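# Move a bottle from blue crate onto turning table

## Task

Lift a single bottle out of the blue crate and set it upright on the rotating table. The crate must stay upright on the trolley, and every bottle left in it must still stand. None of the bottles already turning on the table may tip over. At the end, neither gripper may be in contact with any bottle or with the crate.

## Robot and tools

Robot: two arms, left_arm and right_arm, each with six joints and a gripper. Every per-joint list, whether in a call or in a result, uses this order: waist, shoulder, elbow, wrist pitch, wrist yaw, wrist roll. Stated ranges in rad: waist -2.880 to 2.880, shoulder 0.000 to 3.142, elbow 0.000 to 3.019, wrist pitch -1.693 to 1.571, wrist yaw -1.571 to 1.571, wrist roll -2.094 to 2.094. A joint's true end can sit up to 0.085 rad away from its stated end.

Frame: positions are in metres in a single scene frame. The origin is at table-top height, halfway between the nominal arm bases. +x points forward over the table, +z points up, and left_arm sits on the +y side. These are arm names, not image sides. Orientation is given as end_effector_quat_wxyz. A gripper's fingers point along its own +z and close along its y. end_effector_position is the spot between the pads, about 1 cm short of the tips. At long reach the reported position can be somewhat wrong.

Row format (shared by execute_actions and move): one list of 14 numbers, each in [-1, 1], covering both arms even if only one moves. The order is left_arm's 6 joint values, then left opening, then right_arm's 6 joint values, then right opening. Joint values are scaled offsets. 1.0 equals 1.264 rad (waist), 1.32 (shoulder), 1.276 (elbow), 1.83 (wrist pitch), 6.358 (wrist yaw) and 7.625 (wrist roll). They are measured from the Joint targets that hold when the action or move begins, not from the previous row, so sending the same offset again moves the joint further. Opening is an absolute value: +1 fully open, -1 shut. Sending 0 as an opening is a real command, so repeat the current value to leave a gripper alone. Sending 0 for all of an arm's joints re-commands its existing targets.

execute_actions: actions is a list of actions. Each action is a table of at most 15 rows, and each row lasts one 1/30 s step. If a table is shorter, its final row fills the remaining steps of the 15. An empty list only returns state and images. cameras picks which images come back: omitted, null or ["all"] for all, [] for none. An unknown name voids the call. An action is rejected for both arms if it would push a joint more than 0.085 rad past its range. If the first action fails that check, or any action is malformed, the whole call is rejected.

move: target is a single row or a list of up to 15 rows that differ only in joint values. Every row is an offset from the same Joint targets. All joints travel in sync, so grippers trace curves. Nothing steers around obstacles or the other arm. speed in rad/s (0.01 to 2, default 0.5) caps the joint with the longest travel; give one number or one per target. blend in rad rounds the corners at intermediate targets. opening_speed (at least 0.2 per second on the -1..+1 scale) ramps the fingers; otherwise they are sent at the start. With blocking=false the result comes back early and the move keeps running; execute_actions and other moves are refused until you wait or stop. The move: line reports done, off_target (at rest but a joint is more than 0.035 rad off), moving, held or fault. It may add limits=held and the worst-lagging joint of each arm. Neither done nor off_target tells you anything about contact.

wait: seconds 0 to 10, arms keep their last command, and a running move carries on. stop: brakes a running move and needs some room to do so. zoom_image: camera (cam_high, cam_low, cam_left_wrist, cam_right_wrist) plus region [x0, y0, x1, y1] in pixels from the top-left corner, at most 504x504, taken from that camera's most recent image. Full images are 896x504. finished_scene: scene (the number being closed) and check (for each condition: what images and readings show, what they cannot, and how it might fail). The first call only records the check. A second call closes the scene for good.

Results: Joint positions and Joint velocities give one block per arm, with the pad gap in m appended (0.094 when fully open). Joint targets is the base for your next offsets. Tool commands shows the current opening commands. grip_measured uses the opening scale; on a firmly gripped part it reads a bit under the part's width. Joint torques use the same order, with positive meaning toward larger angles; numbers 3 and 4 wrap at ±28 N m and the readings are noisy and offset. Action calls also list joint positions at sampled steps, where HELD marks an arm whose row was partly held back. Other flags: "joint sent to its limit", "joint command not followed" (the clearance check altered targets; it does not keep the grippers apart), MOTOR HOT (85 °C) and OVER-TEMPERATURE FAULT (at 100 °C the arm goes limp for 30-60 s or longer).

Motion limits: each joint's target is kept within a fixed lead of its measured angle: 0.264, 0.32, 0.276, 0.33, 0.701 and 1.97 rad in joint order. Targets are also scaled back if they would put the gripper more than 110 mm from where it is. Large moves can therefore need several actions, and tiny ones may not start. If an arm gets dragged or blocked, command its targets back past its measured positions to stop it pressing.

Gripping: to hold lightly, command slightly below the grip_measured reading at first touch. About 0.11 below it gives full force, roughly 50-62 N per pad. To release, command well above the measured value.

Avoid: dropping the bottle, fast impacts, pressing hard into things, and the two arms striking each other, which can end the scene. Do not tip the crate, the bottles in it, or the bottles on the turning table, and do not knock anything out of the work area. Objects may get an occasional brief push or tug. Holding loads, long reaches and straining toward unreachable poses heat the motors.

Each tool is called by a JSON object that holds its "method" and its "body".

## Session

Scene 1 is done. Looking at the scene 2 start state.

{"method": "execute_actions", "body": {"actions": []}}

Scene clock: 0.00 s.
left_arm: end_effector_position=(+0.0216, +0.1621, +0.1444) grip_measured=+1.000 end_effector_quat_wxyz=(-0.015, -0.401, +0.915, +0.051) | right_arm: end_effector_position=(+0.5912, -0.2308, +0.3851) grip_measured=+1.000 end_effector_quat_wxyz=(+0.513, +0.534, +0.671, +0.040)
Joint names: [waist, shoulder, elbow, wrist pitch, wrist yaw, wrist roll]
Joint positions: left_arm=[-1.211 0.912 0.694 -1.453 0.036 -2.039 0.094] | right_arm=[0.154 1.41 1.397 -0.625 0.66 1.177 0.094]
Joint velocities: left_arm=[0.005 -0.005 -0.012 -0.012 -0.007 -0.022 0] | right_arm=[0.005 -0.015 -0.012 -0.007 0.066 -0.007 0]
Joint torques (N m): no reading
Motor temperatures (°C): left_arm=[33 30 43 23 25 25 26] | right_arm=[26 27 35 28 23 26 23]
Heat: left arm: hottest elbow 43 °C; right arm: hottest elbow 35 °C.
Joint targets: left_arm=[-1.211 0.911 0.719 -1.453 0.036 -2.039] | right_arm=[0.154 1.408 1.429 -0.621 0.660 1.177]
Tool commands: left_gripper/opening=+1.0 right_gripper/opening=+1.0

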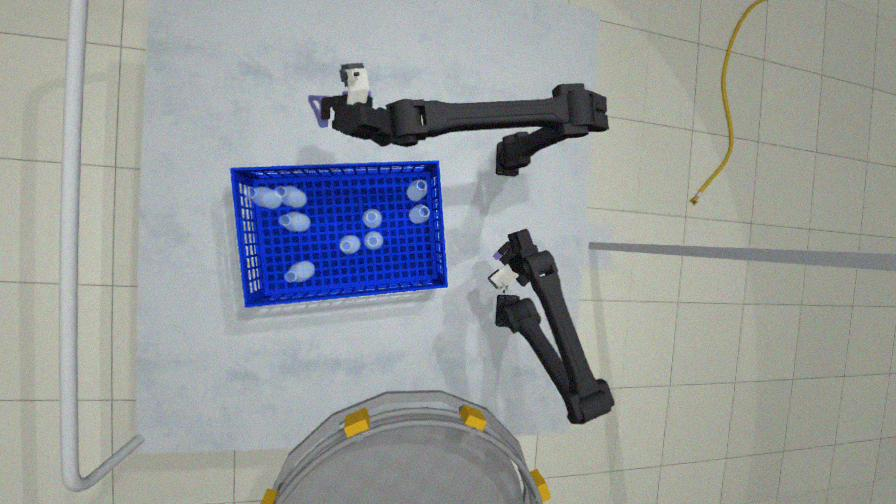

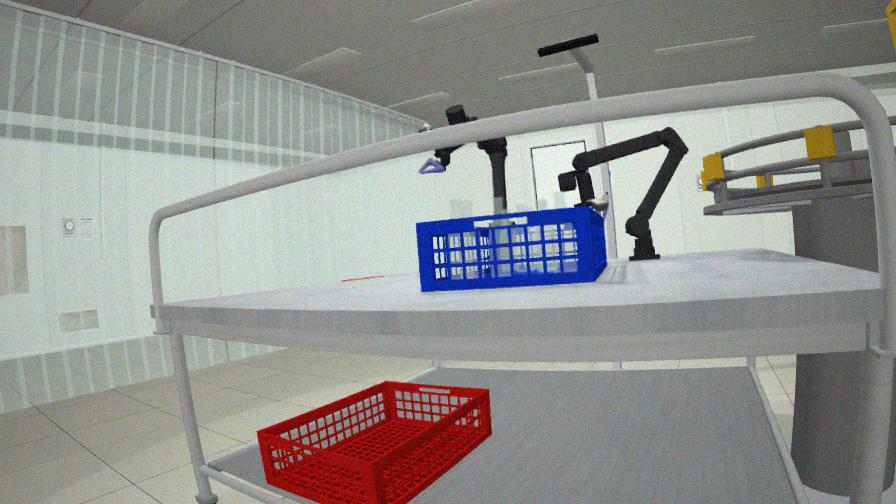

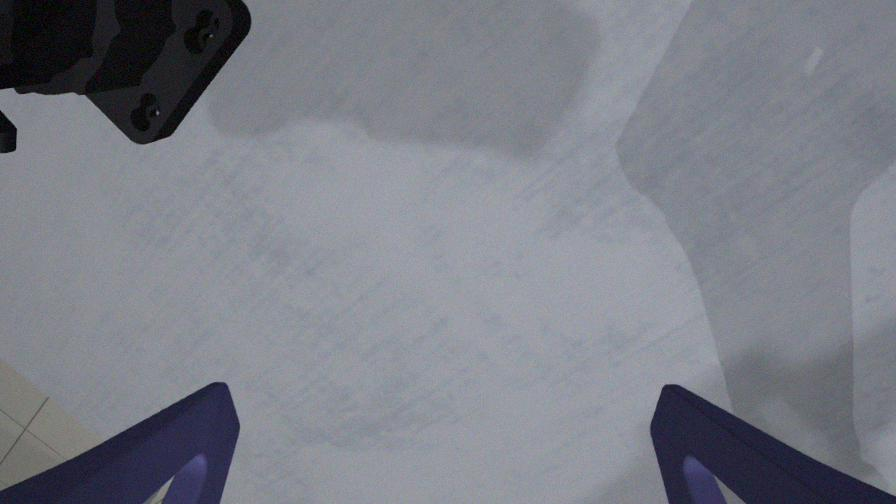

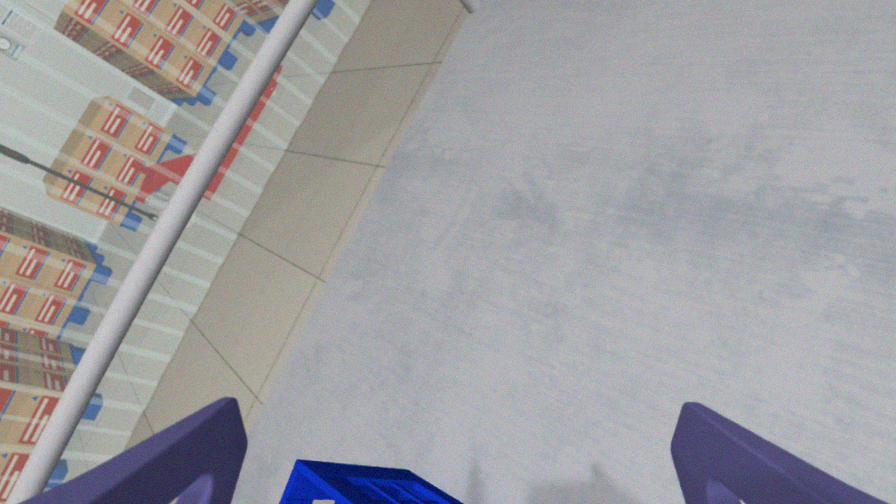

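{"method": "zoom_image", "body": {"camera": "cam_high", "region": [222, 150, 462, 320]}}

Scaled by 2.100 from the camera's 896x504 image, which has a finer 1280x720 frame.

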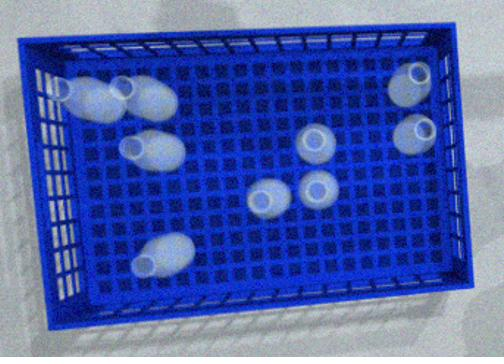

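{"method": "move", "body": {"target": [[0.3252, 0.1985, 0.6885, 0.0038, -0.0028, 0.1363, 0.4, 0, 0, 0, 0, 0, 0, 1], [0.6195, 0.375, 0.4871, 0.3995, -0.00566, 0.2674, 0.4, 0, 0, 0, 0, 0, 0, 1]], "blend": [0.15, 0], "speed": 1.1, "cameras": ["cam_high", "cam_left_wrist"]}}

Scene clock: 41.43 s.
left_arm: end_effector_position=(+0.4858, +0.1027, +0.3110) grip_measured=+0.402 end_effector_quat_wxyz=(+0.364, +0.193, +0.907, -0.083) | right_arm: end_effector_position=(+0.5912, -0.2308, +0.3851) grip_measured=+1.000 end_effector_quat_wxyz=(+0.513, +0.534, +0.671, +0.040)
Joint names: [waist, shoulder, elbow, wrist pitch, wrist yaw, wrist roll]
Joint positions: left_arm=[-0.427 1.406 1.336 -0.736 0.002 -0.011 0.066] | right_arm=[0.154 1.41 1.397 -0.625 0.66 1.177 0.094]
Joint velocities: left_arm=[-0.005 -0.015 -0.012 0.022 -0.022 0.022 0] | right_arm=[0.005 0.005 0.002 0.012 0.051 0.037 0]
Joint torques (N m): left_arm=[-1.79 -12.51 9.2 2.22 -0.1 -0.05] | right_arm=[-0.56 -9.41 13.34 1.5 0.12 0.08]
Motor temperatures (°C): left_arm=[32 30 50 23 25 25 26] | right_arm=[26 28 46 28 24 26 23]
Heat: left arm: hottest elbow 50 °C; right arm: hottest elbow 46 °C.
Joint targets: left_arm=[-0.428 1.406 1.340 -0.721 0.000 0.000] | right_arm=[0.154 1.408 1.429 -0.621 0.660 1.177]
move: done
Images, in order (width x height): cam_high 896x504, cam_left_wrist 896x504.

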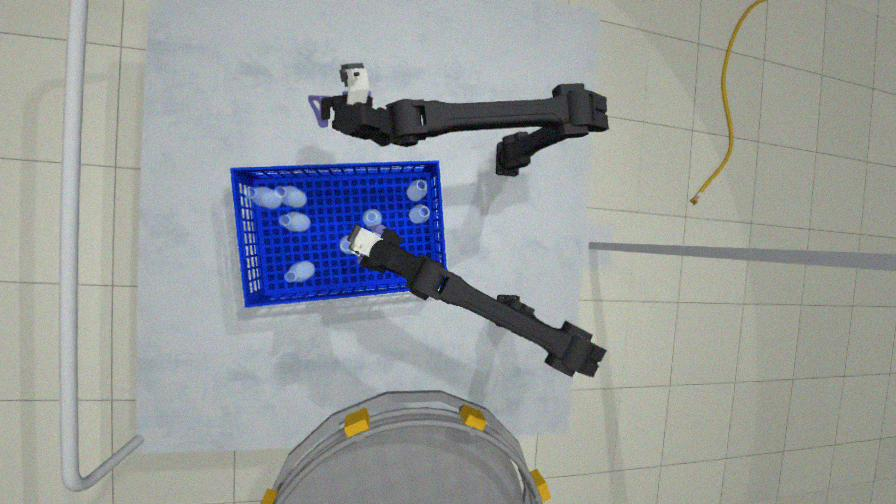

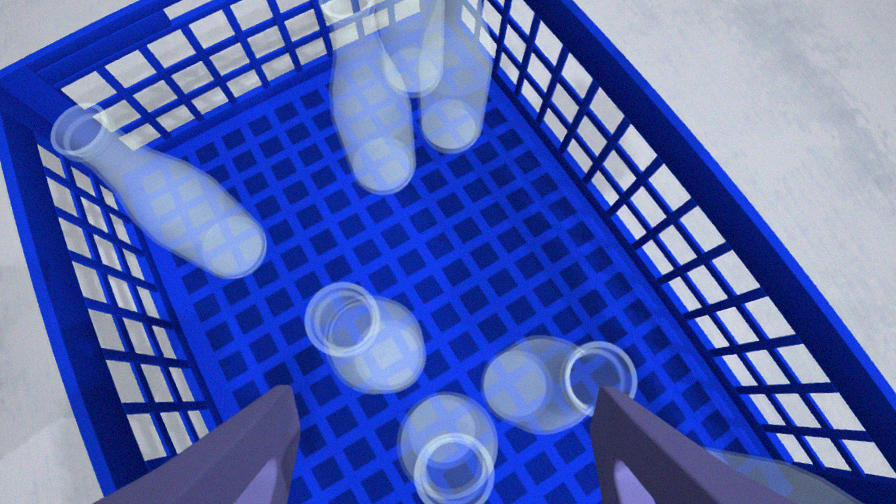

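{"method": "move", "body": {"target": [[-0.0032, -0.0025, -0.1241, 0.077, 0, 0, 0.4, 0, 0, 0, 0, 0, 0, 1], [-0.0032, 0.028, -0.2187, 0.1649, 0, 0, 0.4, 0, 0, 0, 0, 0, 0, 1]], "blend": [0.05, 0], "speed": 0.35, "cameras": ["cam_left_wrist"]}}

Scene clock: 75.40 s.
left_arm: end_effector_position=(+0.4717, +0.1092, +0.1938) grip_measured=+0.402 end_effector_quat_wxyz=(+0.360, +0.194, +0.909, -0.081) | right_arm: end_effector_position=(+0.5912, -0.2308, +0.3851) grip_measured=+1.000 end_effector_quat_wxyz=(+0.513, +0.534, +0.671, +0.040)
Joint names: [waist, shoulder, elbow, wrist pitch, wrist yaw, wrist roll]
Joint positions: left_arm=[-0.427 1.439 1.058 -0.434 0.002 -0.01 0.066] | right_arm=[0.154 1.41 1.397 -0.625 0.66 1.177 0.094]
Joint velocities: left_arm=[0.015 -0.005 -0.007 -0.012 0.037 -0.066 0] | right_arm=[-0.005 0.005 -0.007 0.002 0.007 -0.007 0]
Joint torques (N m): left_arm=[-1.73 -12.16 8.62 2.11 -0.1 -0.04] | right_arm=[-0.62 -9.41 13.33 1.5 0.12 0.08]
Motor temperatures (°C): left_arm=[32 30 51 23 25 25 25] | right_arm=[26 28 50 28 24 26 23]
Heat: left arm: hottest elbow 51 °C; right arm: hottest elbow 50 °C.
Joint targets: left_arm=[-0.432 1.443 1.061 -0.420 0.000 0.000] | right_arm=[0.154 1.408 1.429 -0.621 0.660 1.177]
move: done
Images, in order (width x height): cam_left_wrist 896x504.

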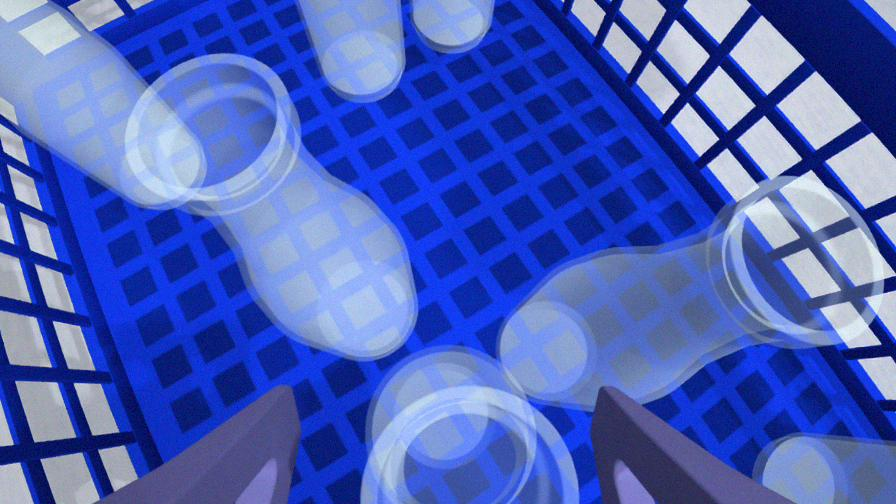

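{"method": "execute_actions", "body": {"actions": [[[-0.0005,0.0005,-0.0013,0.0012,0,0,0.4,0,0,0,0,0,0,1],[-0.001,0.0009,-0.0025,0.0023,0,0,0.4,0,0,0,0,0,0,1],[-0.0014,0.0014,-0.0038,0.0034,0,0,0.4,0,0,0,0,0,0,1],[-0.0019,0.0018,-0.005,0.0046,0,0,0.4,0,0,0,0,0,0,1],[-0.0024,0.0023,-0.0063,0.0057,0,0,0.4,0,0,0,0,0,0,1],[-0.0029,0.0027,-0.0075,0.0069,0,0,0.4,0,0,0,0,0,0,1],[-0.0033,0.0032,-0.0088,0.008,0,0,0.4,0,0,0,0,0,0,1],[-0.0038,0.0036,-0.01,0.0092,0,0,0.4,0,0,0,0,0,0,1],[-0.0043,0.0041,-0.0113,0.0103,0,0,0.4,0,0,0,0,0,0,1],[-0.00475,0.00455,-0.01254,0.01148,0,0,0.4,0,0,0,0,0,0,1],[-0.00475,0.00455,-0.01254,0.01148,0,0,0.35,0,0,0,0,0,0,1],[-0.00475,0.00455,-0.01254,0.01148,0,0,0.3,0,0,0,0,0,0,1],[-0.00475,0.00455,-0.01254,0.01148,0,0,0.25,0,0,0,0,0,0,1],[-0.00475,0.00455,-0.01254,0.01148,0,0,0.2,0,0,0,0,0,0,1],[-0.00475,0.00455,-0.01254,0.01148,0,0,0.15,0,0,0,0,0,0,1]],[[0,0,0,0,0,0,0.1,0,0,0,0,0,0,1],[0,0,0,0,0,0,0.05,0,0,0,0,0,0,1],[0,0,0,0,0,0,0,0,0,0,0,0,0,1],[0,0,0,0,0,0,-0.05,0,0,0,0,0,0,1],[0,0,0,0,0,0,-0.1,0,0,0,0,0,0,1],[0,0,0,0,0,0,-0.15,0,0,0,0,0,0,1],[0,0,0,0,0,0,-0.2,0,0,0,0,0,0,1],[0,0,0,0,0,0,-0.25,0,0,0,0,0,0,1],[0,0,0,0,0,0,-0.28,0,0,0,0,0,0,1],[0,0,0,0,0,0,-0.29,0,0,0,0,0,0,1],[0,0,0,0,0,0,-0.3,0,0,0,0,0,0,1],[0,0,0,0,0,0,-0.31,0,0,0,0,0,0,1],[0,0,0,0,0,0,-0.32,0,0,0,0,0,0,1],[0,0,0,0,0,0,-0.33,0,0,0,0,0,0,1],[0,0,0,0,0,0,-0.34,0,0,0,0,0,0,1]],[[0,0,0,0,0,0,-0.35,0,0,0,0,0,0,1],[0,0,0,0,0,0,-0.36,0,0,0,0,0,0,1],[0,0,0,0,0,0,-0.37,0,0,0,0,0,0,1],[0,0,0,0,0,0,-0.38,0,0,0,0,0,0,1],[0,0,0,0,0,0,-0.39,0,0,0,0,0,0,1],[0,0,0,0,0,0,-0.4,0,0,0,0,0,0,1],[0,0,0,0,0,0,-0.42,0,0,0,0,0,0,1],[0,0,0,0,0,0,-0.44,0,0,0,0,0,0,1],[0,0,0,0,0,0,-0.46,0,0,0,0,0,0,1],[0,0,0,0,0,0,-0.48,0,0,0,0,0,0,1],[0,0,0,0,0,0,-0.5,0,0,0,0,0,0,1],[0,0,0,0,0,0,-0.52,0,0,0,0,0,0,1],[0,0,0,0,0,0,-0.55,0,0,0,0,0,0,1],[0,0,0,0,0,0,-0.58,0,0,0,0,0,0,1],[0,0,0,0,0,0,-0.6,0,0,0,0,0,0,1]]], "cameras": ["cam_left_wrist"]}}

Scene clock: 122.43 s.
left_arm: end_effector_position=(+0.4703, +0.1070, +0.1906) grip_measured=-0.366 end_effector_quat_wxyz=(+0.364, +0.197, +0.907, -0.082) | right_arm: end_effector_position=(+0.5912, -0.2308, +0.3851) grip_measured=+1.000 end_effector_quat_wxyz=(+0.513, +0.534, +0.671, +0.040)
Joint names: [waist, shoulder, elbow, wrist pitch, wrist yaw, wrist roll]
Joint positions: left_arm=[-0.432 1.439 1.045 -0.413 0.001 -0.006 0.03] | right_arm=[0.154 1.41 1.397 -0.625 0.66 1.177 0.094]
Joint velocities: left_arm=[0.005 -0.015 -0.017 0.012 -0.051 0.007 0] | right_arm=[0.005 0.005 -0.007 -0.012 -0.037 -0.051 0]
Joint torques (N m): left_arm=[-2.32 -10.99 8.27 2.17 -0.05 -0.1] | right_arm=[-0.62 -9.41 13.33 1.5 0.12 0.08]
Motor temperatures (°C): left_arm=[32 31 50 23 25 25 25] | right_arm=[26 29 53 28 24 26 23]
Heat: left arm: hottest elbow 50 °C; right arm: hottest elbow 53 °C.
Joint targets: left_arm=[-0.438 1.449 1.045 -0.399 0.000 0.000] | right_arm=[0.154 1.408 1.429 -0.621 0.660 1.177]
Step readings (joint positions of left_arm | right_arm):
0: [-0.427 1.439 1.058 -0.434 0.002 -0.010] | [0.154 1.410 1.397 -0.625 0.660 1.177]
1: [-0.427 1.439 1.058 -0.434 0.002 -0.010] | [0.154 1.410 1.397 -0.625 0.660 1.177]
2: [-0.427 1.439 1.058 -0.434 0.002 -0.010] | [0.154 1.410 1.397 -0.625 0.660 1.177]
4: [-0.427 1.439 1.058 -0.433 0.002 -0.010] | [0.154 1.410 1.397 -0.625 0.660 1.177]
8: [-0.427 1.439 1.057 -0.426 0.002 -0.010] | [0.154 1.410 1.397 -0.625 0.660 1.177]
15: [-0.430 1.439 1.046 -0.415 0.002 -0.010] | [0.154 1.410 1.397 -0.625 0.660 1.177]
16: [-0.430 1.439 1.045 -0.415 0.002 -0.010] | [0.154 1.410 1.397 -0.625 0.660 1.177]
17: [-0.430 1.439 1.045 -0.415 0.002 -0.010] | [0.154 1.410 1.397 -0.625 0.660 1.177]
19: [-0.430 1.439 1.045 -0.414 0.002 -0.010] | [0.154 1.410 1.397 -0.625 0.660 1.177]
23: [-0.430 1.439 1.045 -0.413 0.002 -0.010] | [0.154 1.410 1.397 -0.625 0.660 1.177]
30: [-0.432 1.439 1.045 -0.413 0.002 -0.010] | [0.154 1.410 1.397 -0.625 0.660 1.177]
31: [-0.432 1.439 1.045 -0.413 0.002 -0.010] | [0.154 1.410 1.397 -0.625 0.660 1.177]
32: [-0.432 1.439 1.045 -0.413 0.002 -0.010] | [0.154 1.410 1.397 -0.625 0.660 1.177]
34: [-0.432 1.439 1.045 -0.413 0.001 -0.008] | [0.154 1.410 1.397 -0.625 0.660 1.177]
38: [-0.432 1.439 1.045 -0.413 0.001 -0.007] | [0.154 1.410 1.397 -0.625 0.660 1.177]
45: [-0.432 1.439 1.045 -0.413 0.001 -0.006] | [0.154 1.410 1.397 -0.625 0.660 1.177]
Images, in order (width x height): cam_left_wrist 896x504.

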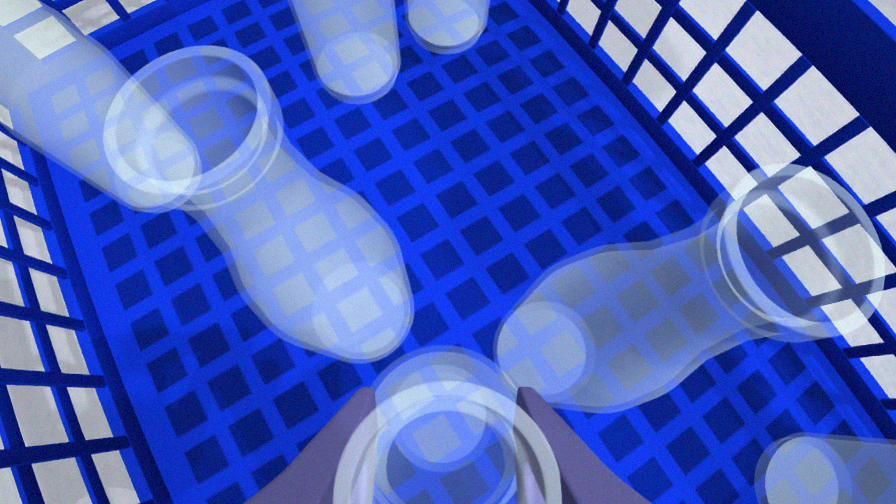

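{"method": "move", "body": {"target": [[0, -0.0189, 0.0431, -0.006, 0, 0, -0.6, 0, 0, 0, 0, 0, 0, 1], [0, -0.0742, 0.2265, -0.1683, 0, 0, -0.6, 0, 0, 0, 0, 0, 0, 1], [0, -0.075, 0.4749, -0.3417, 0, 0, -0.6, 0, 0, 0, 0, 0, 0, 1], [0.1092, 0.0174, 0.9553, -0.6104, 0, 0, -0.6, 0.0944, -0.0447, 0.0201, 0.003, -0.0156, -0.0232, 1], [0.7025, 0.0174, 0.9553, -0.6104, 0, 0, -0.6, 0.3774, -0.1786, 0.0804, 0.0118, -0.0623, -0.0926, 1], [0.9794, 0.0174, 0.9553, -0.6104, 0, 0, -0.6, 0.629, -0.2977, 0.134, 0.0197, -0.1038, -0.1544, 1]], "blend": [0.02, 0.05, 0.1, 0.1, 0.1, 0], "speed": [0.3, 0.5, 0.8, 0.9, 0.8, 0.7], "cameras": ["cam_high", "cam_left_wrist", "cam_right_wrist"]}}

Scene clock: 163.07 s.
left_arm: end_effector_position=(+0.3196, +0.7146, +0.5897) grip_measured=-0.366 end_effector_quat_wxyz=(+0.348, -0.364, +0.852, +0.147) | right_arm: end_effector_position=(+0.2638, +0.1412, +0.6725) grip_measured=+1.000 end_effector_quat_wxyz=(+0.609, -0.328, +0.647, +0.320)
Joint names: [waist, shoulder, elbow, wrist pitch, wrist yaw, wrist roll]
Joint positions: left_arm=[0.804 1.484 2.204 -1.517 -0.001 -0.006 0.03] | right_arm=[0.935 1.012 1.556 -0.597 0.001 0.015 0.094]
Joint velocities: left_arm=[-0.005 -0.005 -0.012 0.012 -0.022 0.066 0] | right_arm=[-0.015 -0.005 0.002 -0.002 0.066 0.022 0]
Joint torques (N m): left_arm=[-2.14 -11.99 11.28 1.69 0.06 -0.06] | right_arm=[0.5 -3.19 13.46 2.1 -0.23 -0.02]
Motor temperatures (°C): left_arm=[32 31 50 23 25 25 27] | right_arm=[26 29 55 28 24 26 23]
Heat: left arm: hottest elbow 50 °C; right arm: hottest elbow 55 °C.
Joint targets: left_arm=[0.800 1.472 2.264 -1.516 0.000 0.000] | right_arm=[0.949 1.015 1.600 -0.584 0.000 0.000]
move: off_target (left_arm, right_arm); left_arm: the elbow is farthest, 0.060 rad from its target; right_arm: the elbow is farthest, 0.043 rad from its target
Images, in order (width x height): cam_high 896x504, cam_left_wrist 896x504, cam_right_wrist 896x504.

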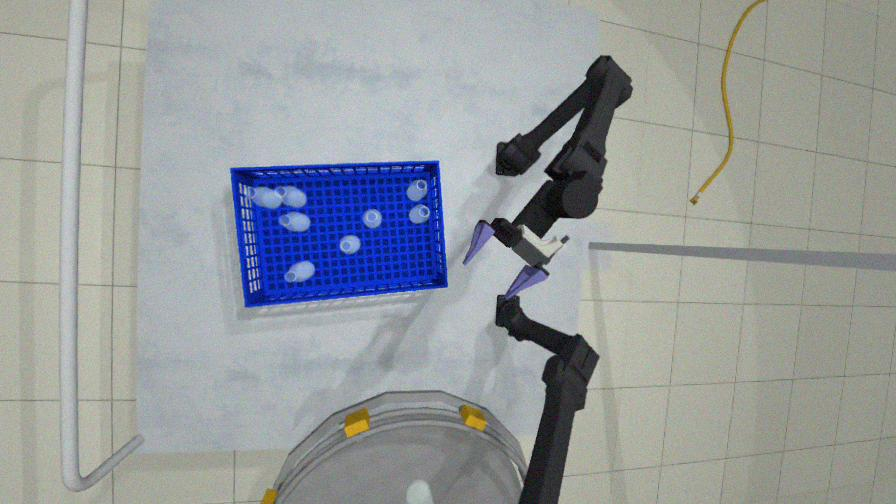

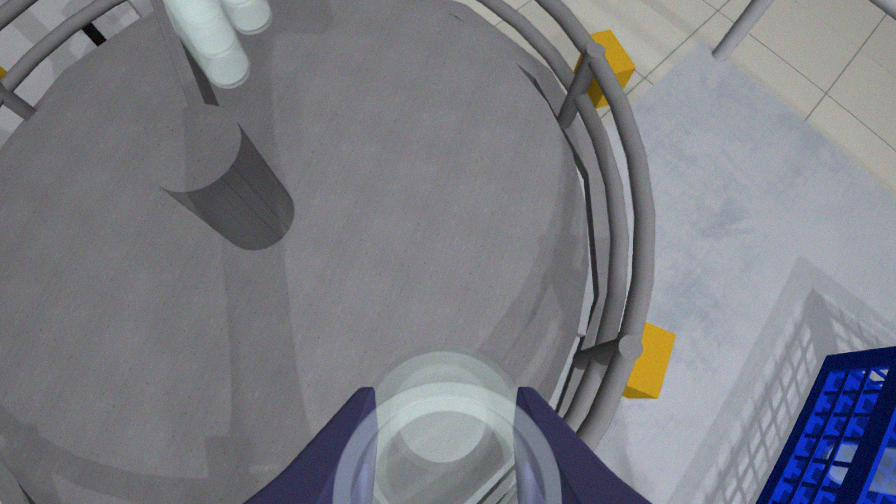

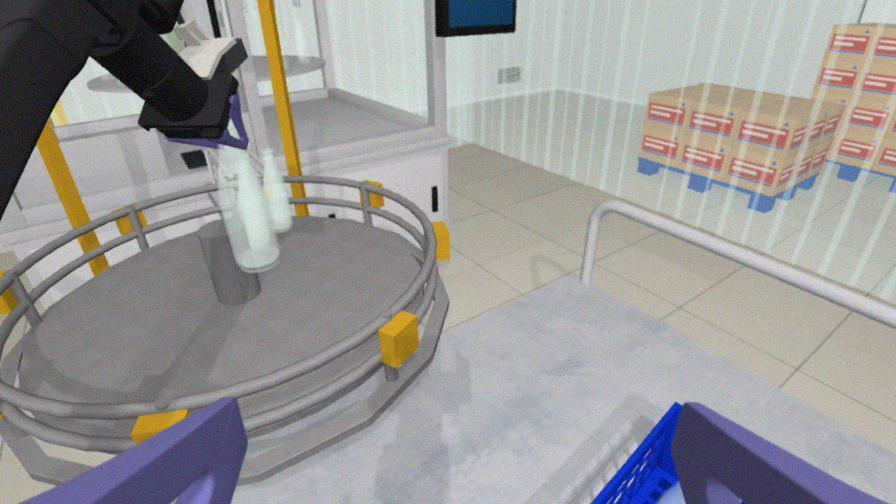

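{"method": "execute_actions", "body": {"actions": [], "cameras": ["cam_high", "cam_right_wrist"]}}

Scene clock: 199.37 s.
left_arm: end_effector_position=(+0.3194, +0.7144, +0.5895) grip_measured=-0.366 end_effector_quat_wxyz=(+0.347, -0.364, +0.852, +0.147) | right_arm: end_effector_position=(+0.2638, +0.1412, +0.6725) grip_measured=+1.000 end_effector_quat_wxyz=(+0.609, -0.328, +0.647, +0.320)
Joint names: [waist, shoulder, elbow, wrist pitch, wrist yaw, wrist roll]
Joint positions: left_arm=[0.804 1.484 2.204 -1.518 -0.001 -0.006 0.03] | right_arm=[0.935 1.012 1.556 -0.597 0.001 0.014 0.094]
Joint velocities: left_arm=[-0.005 0.005 -0.012 -0.002 -0.022 0.007 0] | right_arm=[-0.015 -0.005 -0.007 0.012 0.022 -0.022 0]
Joint torques (N m): left_arm=[-2.2 -11.87 11.36 1.74 0.06 -0.09] | right_arm=[0.44 -3.14 13.45 2.11 -0.23 -0.02]
Motor temperatures (°C): left_arm=[32 33 55 23 25 25 28] | right_arm=[26 28 56 28 24 26 23]
Heat: left arm: hottest elbow 55 °C; right arm: hottest elbow 56 °C.
Joint targets: left_arm=[0.800 1.472 2.264 -1.516 0.000 0.000] | right_arm=[0.949 1.015 1.600 -0.584 0.000 0.000]
Tool commands: left_gripper/opening=-0.6 right_gripper/opening=+1.0
Images, in order (width x height): cam_high 896x504, cam_right_wrist 896x504.

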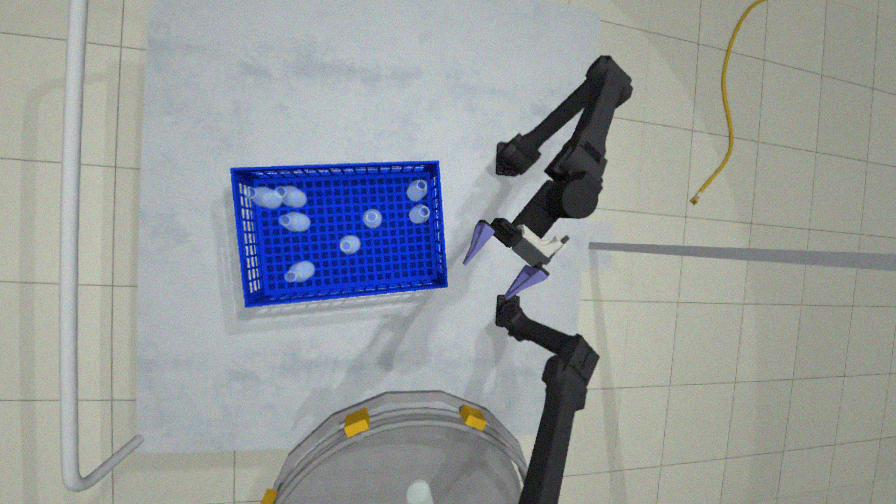

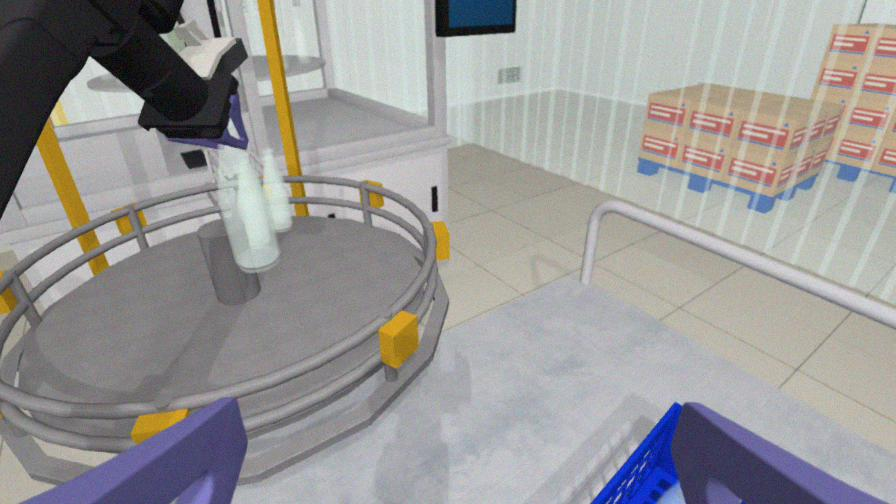

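{"method": "move", "body": {"target": [0.2872, 0.0061, -0.3448, 0.2257, 0, 0, -0.6, 0, 0, 0, 0, 0, 0, 1], "speed": 0.5, "cameras": ["cam_right_wrist"]}}

Scene clock: 210.60 s.
left_arm: end_effector_position=(+0.1955, +0.8895, +0.4508) grip_measured=-0.366 end_effector_quat_wxyz=(+0.308, -0.514, +0.775, +0.202) | right_arm: end_effector_position=(+0.2638, +0.1412, +0.6725) grip_measured=+1.000 end_effector_quat_wxyz=(+0.609, -0.328, +0.647, +0.320)
Joint names: [waist, shoulder, elbow, wrist pitch, wrist yaw, wrist roll]
Joint positions: left_arm=[1.168 1.497 1.807 -1.127 -0.001 -0.006 0.03] | right_arm=[0.935 1.012 1.556 -0.597 0.001 0.014 0.094]
Joint velocities: left_arm=[-0.015 0.005 -0.017 -0.022 -0.007 -0.007 0.001] | right_arm=[-0.015 -0.005 -0.007 0.002 -0.022 -0.022 0]
Joint torques (N m): left_arm=[-1.9 -14.62 9.59 2.63 0.02 -0.08] | right_arm=[0.5 -3.19 13.46 2.11 -0.24 -0.03]
Motor temperatures (°C): left_arm=[32 33 56 23 25 25 28] | right_arm=[26 28 56 28 24 26 23]
Heat: left arm: hottest elbow 56 °C; right arm: hottest elbow 56 °C.
Joint targets: left_arm=[1.163 1.480 1.825 -1.103 0.000 0.000] | right_arm=[0.949 1.015 1.600 -0.584 0.000 0.000]
move: off_target (right_arm); right_arm: the elbow is farthest, 0.044 rad from its target
Images, in order (width x height): cam_right_wrist 896x504.

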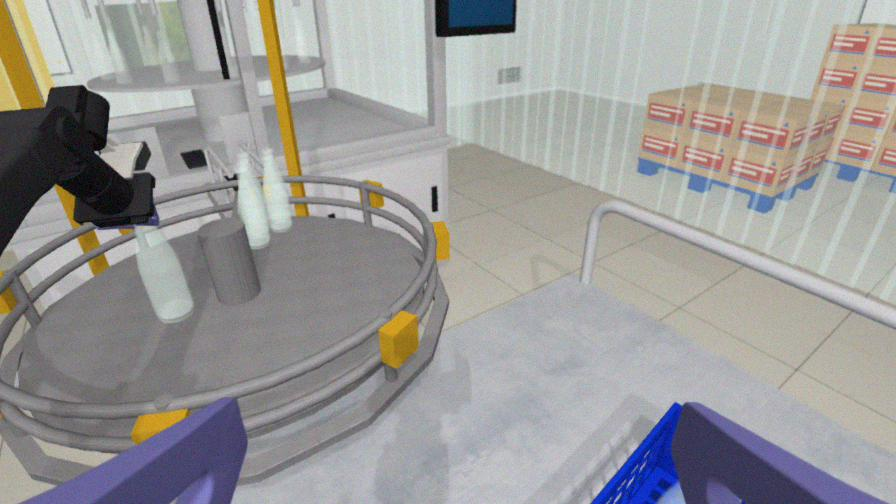

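{"method": "zoom_image", "body": {"camera": "cam_right_wrist", "region": [60, 130, 320, 350]}}

Scaled by 1.938 from the camera's 896x504 image, which has a finer 1280x720 frame.

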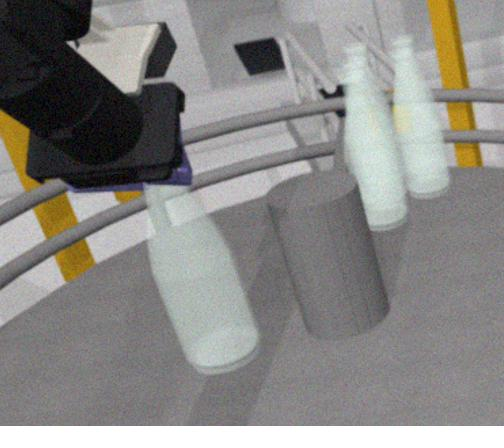

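{"method": "execute_actions", "body": {"actions": [], "cameras": ["cam_low", "cam_left_wrist", "cam_high", "cam_right_wrist"]}}

{"method": "zoom_image", "body": {"camera": "cam_right_wrist", "region": [120, 140, 300, 330]}}

Scene clock: 259.50 s.
left_arm: end_effector_position=(+0.1955, +0.8895, +0.4508) grip_measured=-0.366 end_effector_quat_wxyz=(+0.308, -0.514, +0.775, +0.202) | right_arm: end_effector_position=(+0.2638, +0.1412, +0.6725) grip_measured=+1.000 end_effector_quat_wxyz=(+0.609, -0.328, +0.647, +0.320)
Joint names: [waist, shoulder, elbow, wrist pitch, wrist yaw, wrist roll]
Joint positions: left_arm=[1.168 1.497 1.807 -1.127 -0.001 -0.006 0.03] | right_arm=[0.935 1.012 1.556 -0.597 0.001 0.014 0.094]
Joint velocities: left_arm=[-0.015 0.005 0.007 -0.007 -0.051 -0.066 -0.001] | right_arm=[-0.005 -0.005 -0.027 -0.012 -0.022 -0.037 0]
Joint torques (N m): left_arm=[-2.37 -14.45 9.8 2.63 -0.02 -0.06] | right_arm=[0.5 -3.14 13.48 2.1 -0.23 -0.02]
Motor temperatures (°C): left_arm=[31 35 56 23 25 25 28] | right_arm=[25 27 57 28 24 26 23]
Heat: left arm: hottest elbow 56 °C; right arm: hottest elbow 57 °C.
Joint targets: left_arm=[1.163 1.480 1.825 -1.103 0.000 0.000] | right_arm=[0.949 1.015 1.600 -0.584 0.000 0.000]
Tool commands: left_gripper/opening=-0.6 right_gripper/opening=+1.0

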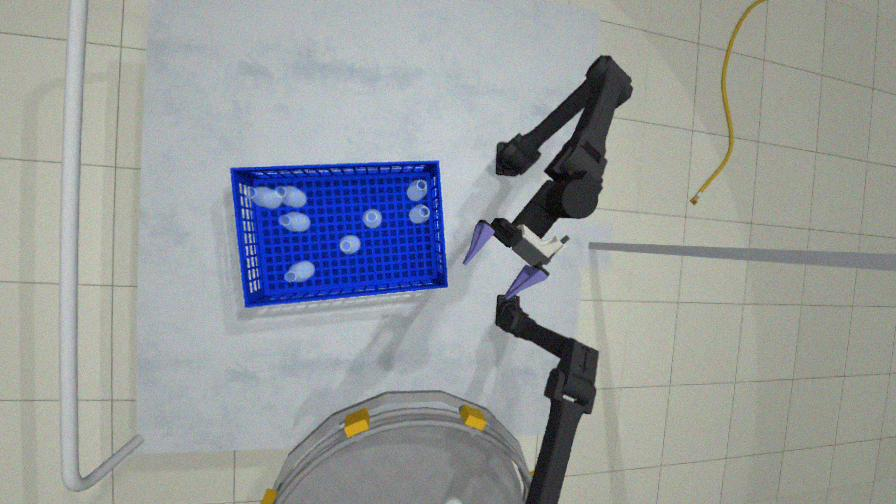

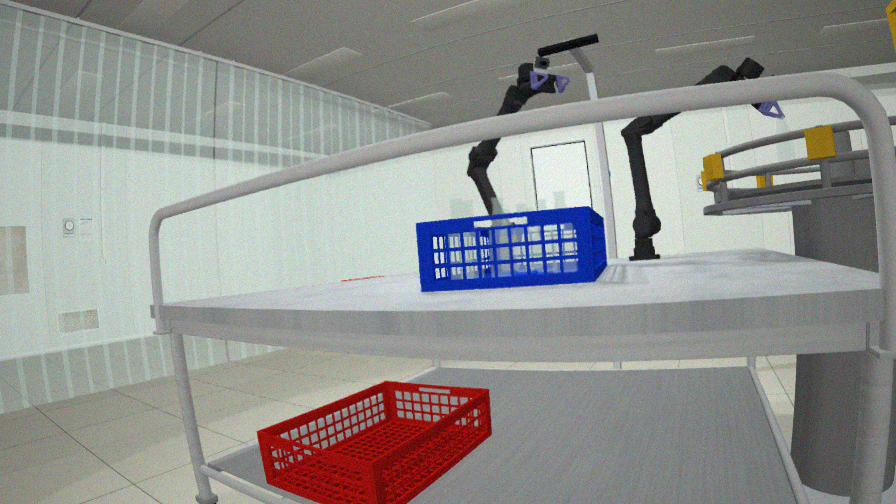

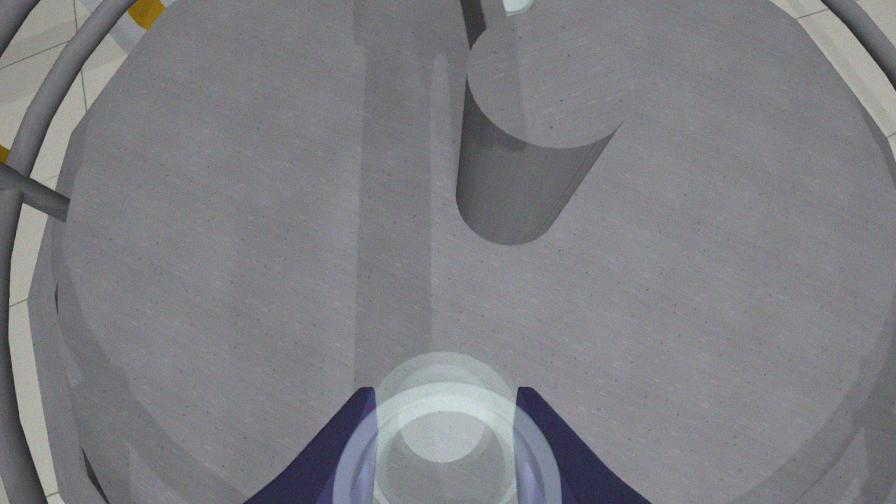

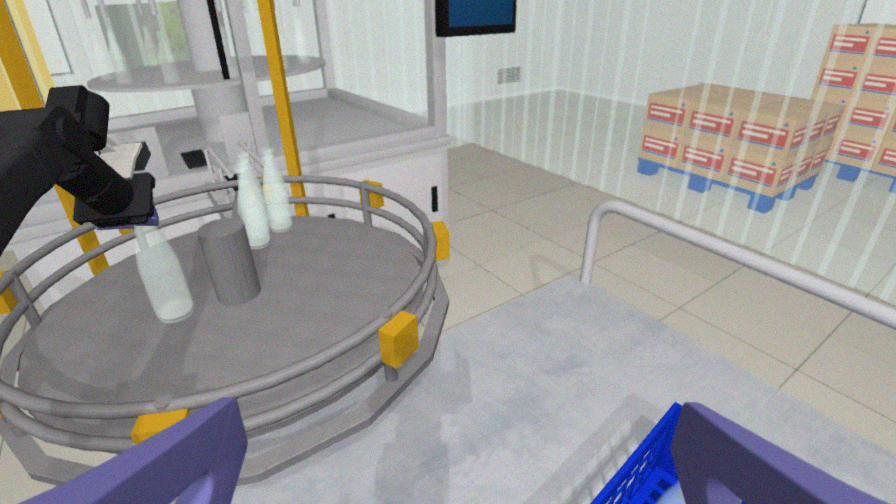

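Scaled by 2.653 from the camera's 896x504 image, which has a finer 1280x720 frame.

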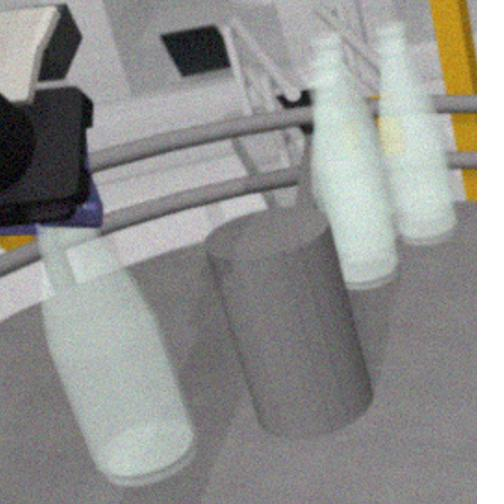

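{"method": "zoom_image", "body": {"camera": "cam_left_wrist", "region": [420, 0, 680, 260]}}

Scaled by 1.938 from the camera's 896x504 image, which has a finer 1280x720 frame.

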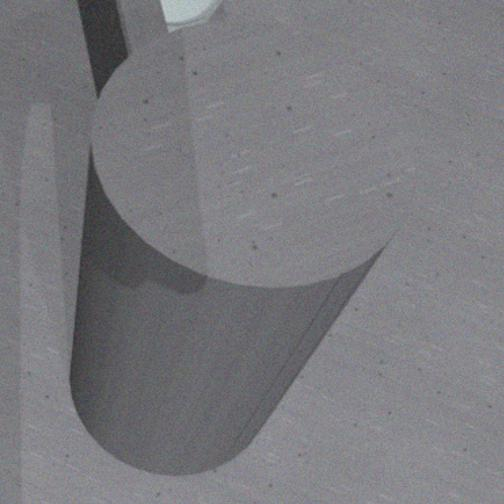

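{"method": "move", "body": {"target": [0, -0.1515, 0, -0.1093, 0, 0, -0.6, 0, 0, 0, 0, 0, 0, 1], "speed": 0.5, "cameras": ["cam_left_wrist", "cam_right_wrist"]}}

{"method": "zoom_image", "body": {"camera": "cam_left_wrist", "region": [380, 0, 640, 260]}}

{"method": "zoom_image", "body": {"camera": "cam_right_wrist", "region": [120, 100, 300, 320]}}

Scene clock: 293.90 s.
left_arm: end_effector_position=(+0.1541, +0.7931, +0.5231) grip_measured=-0.366 end_effector_quat_wxyz=(+0.315, -0.512, +0.772, +0.207) | right_arm: end_effector_position=(+0.2638, +0.1412, +0.6725) grip_measured=+1.000 end_effector_quat_wxyz=(+0.609, -0.328, +0.647, +0.320)
Joint names: [waist, shoulder, elbow, wrist pitch, wrist yaw, wrist roll]
Joint positions: left_arm=[1.168 1.292 1.8 -1.305 -0.001 -0.006 0.03] | right_arm=[0.935 1.012 1.556 -0.597 0.001 0.014 0.094]
Joint velocities: left_arm=[-0.015 -0.005 0.012 0.002 -0.037 -0.051 0] | right_arm=[0.005 0.005 -0.012 -0.002 0.037 0.037 0]
Joint torques (N m): left_arm=[-2.26 -10.29 9.63 1.68 0.01 -0.04] | right_arm=[0.56 -3.14 13.46 2.11 -0.23 -0.03]
Motor temperatures (°C): left_arm=[31 35 56 23 25 25 29] | right_arm=[25 27 58 27 24 26 23]
Heat: left arm: hottest elbow 56 °C; right arm: hottest elbow 58 °C.
Joint targets: left_arm=[1.163 1.280 1.824 -1.303 0.000 0.000] | right_arm=[0.949 1.015 1.600 -0.584 0.000 0.000]
move: off_target (right_arm); right_arm: the elbow is farthest, 0.044 rad from its target
Images, in order (width x height): cam_left_wrist 896x504, cam_right_wrist 896x504.

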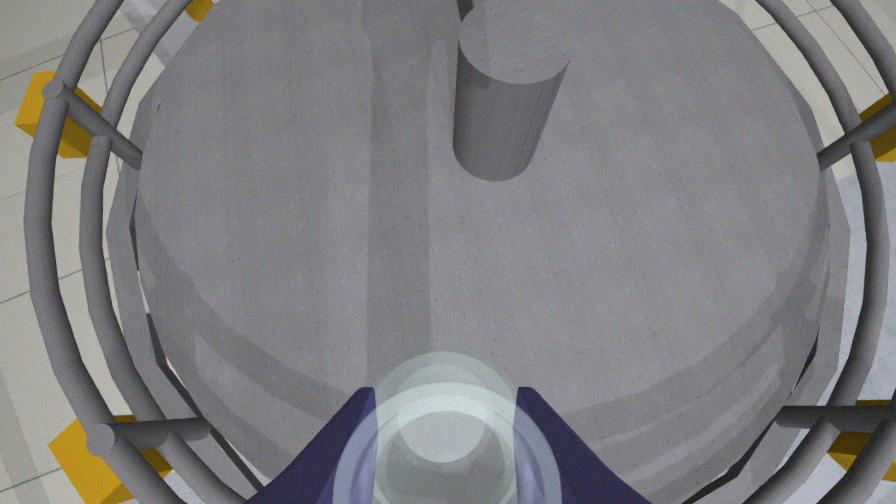

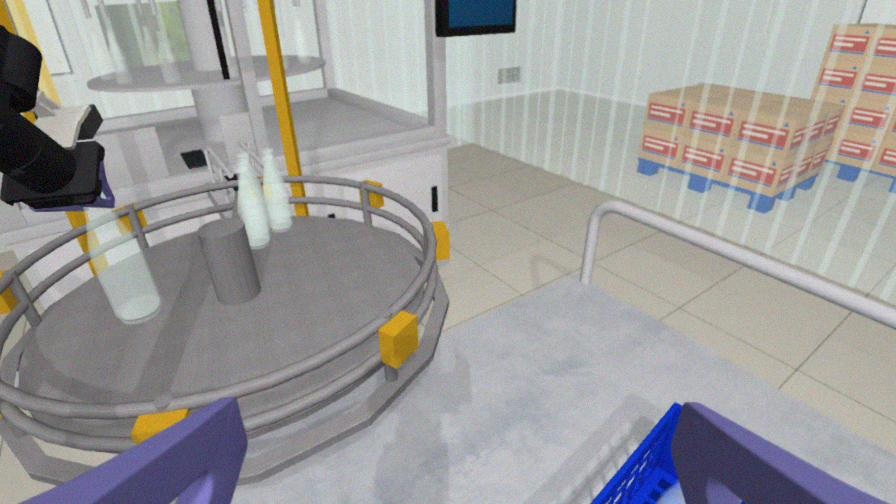

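Scaled by 1.938 from the camera's 896x504 image, which has a finer 1280x720 frame.

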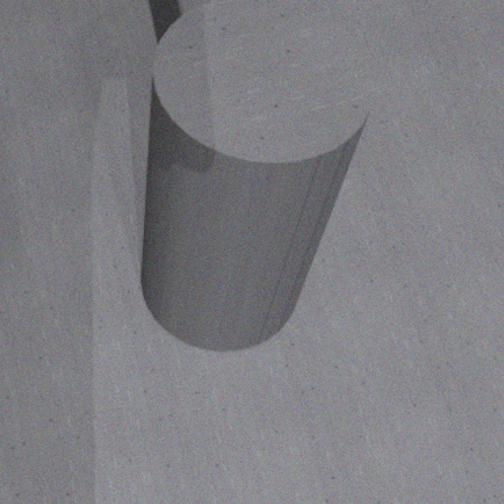

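Scaled by 2.291 from the camera's 896x504 image, which has a finer 1280x720 frame.

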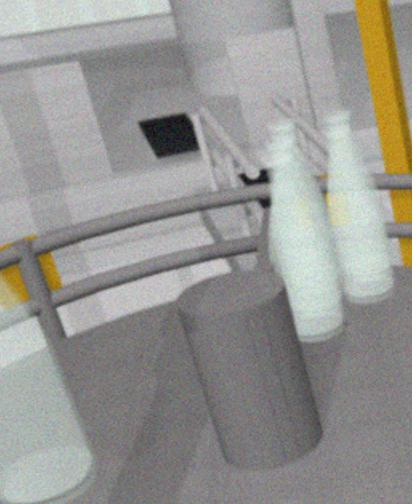

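{"method": "move", "body": {"target": [0, 0.1515, -0.0737, 0.1667, 0, 0, -0.6, 0, 0, 0, 0, 0, 0, 1], "speed": 0.5, "cameras": ["cam_left_wrist", "cam_right_wrist", "cam_low"]}}

{"method": "zoom_image", "body": {"camera": "cam_right_wrist", "region": [100, 180, 280, 360]}}

{"method": "zoom_image", "body": {"camera": "cam_low", "region": [640, 30, 896, 260]}}

Scene clock: 327.80 s.
left_arm: end_effector_position=(+0.2013, +0.9029, +0.4052) grip_measured=-0.366 end_effector_quat_wxyz=(+0.304, -0.515, +0.777, +0.199) | right_arm: end_effector_position=(+0.2638, +0.1412, +0.6725) grip_measured=+1.000 end_effector_quat_wxyz=(+0.609, -0.328, +0.647, +0.320)
Joint names: [waist, shoulder, elbow, wrist pitch, wrist yaw, wrist roll]
Joint positions: left_arm=[1.168 1.511 1.705 -1.021 -0.001 -0.006 0.03] | right_arm=[0.935 1.012 1.556 -0.597 0.001 0.014 0.094]
Joint velocities: left_arm=[-0.005 -0.005 0.007 0.002 -0.022 -0.037 0] | right_arm=[-0.005 -0.005 0.007 -0.017 -0.037 -0.022 0]
Joint torques (N m): left_arm=[-2.78 -15.5 10.51 2.47 0.05 -0.08] | right_arm=[0.56 -3.14 13.45 2.1 -0.24 -0.02]
Motor temperatures (°C): left_arm=[31 34 57 23 25 25 29] | right_arm=[25 27 59 27 24 26 23]
Heat: left arm: hottest elbow 57 °C; right arm: hottest elbow 59 °C.
Joint targets: left_arm=[1.163 1.481 1.730 -0.998 0.000 0.000] | right_arm=[0.949 1.015 1.600 -0.584 0.000 0.000]
move: off_target (right_arm); right_arm: the elbow is farthest, 0.044 rad from its target
Images, in order (width x height): cam_low 896x504, cam_left_wrist 896x504, cam_right_wrist 896x504.

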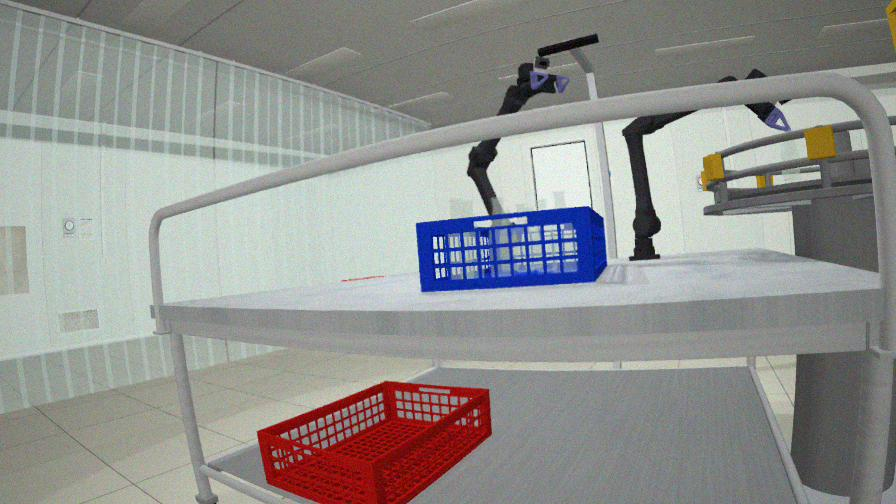

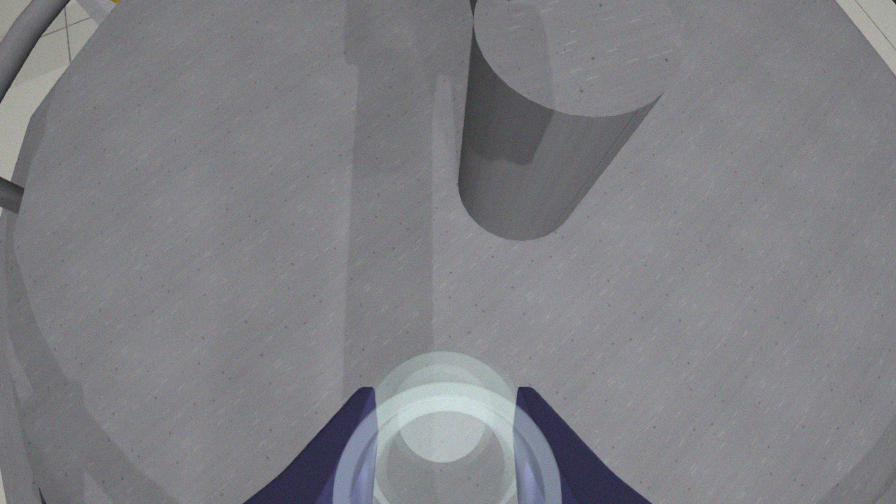

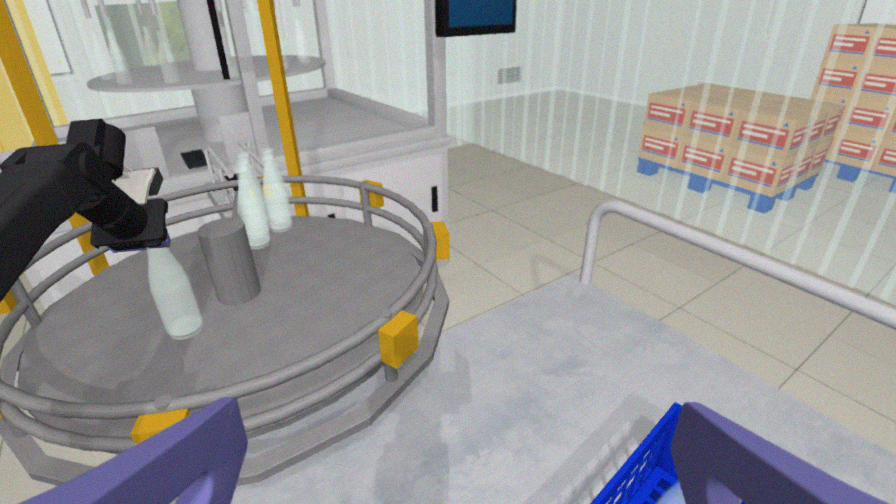

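Scaled by 2.800 from the camera's 896x504 image, which has a finer 1280x720 frame.

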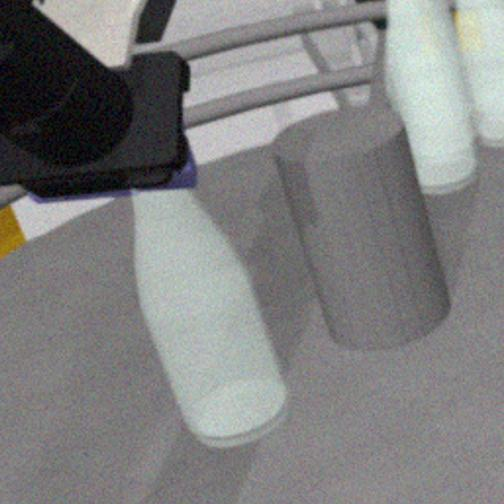

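Scaled by 1.969 from the camera's 896x504 image, which has a finer 1280x720 frame.

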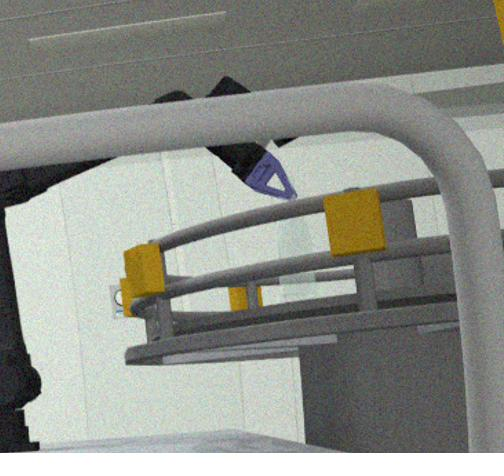

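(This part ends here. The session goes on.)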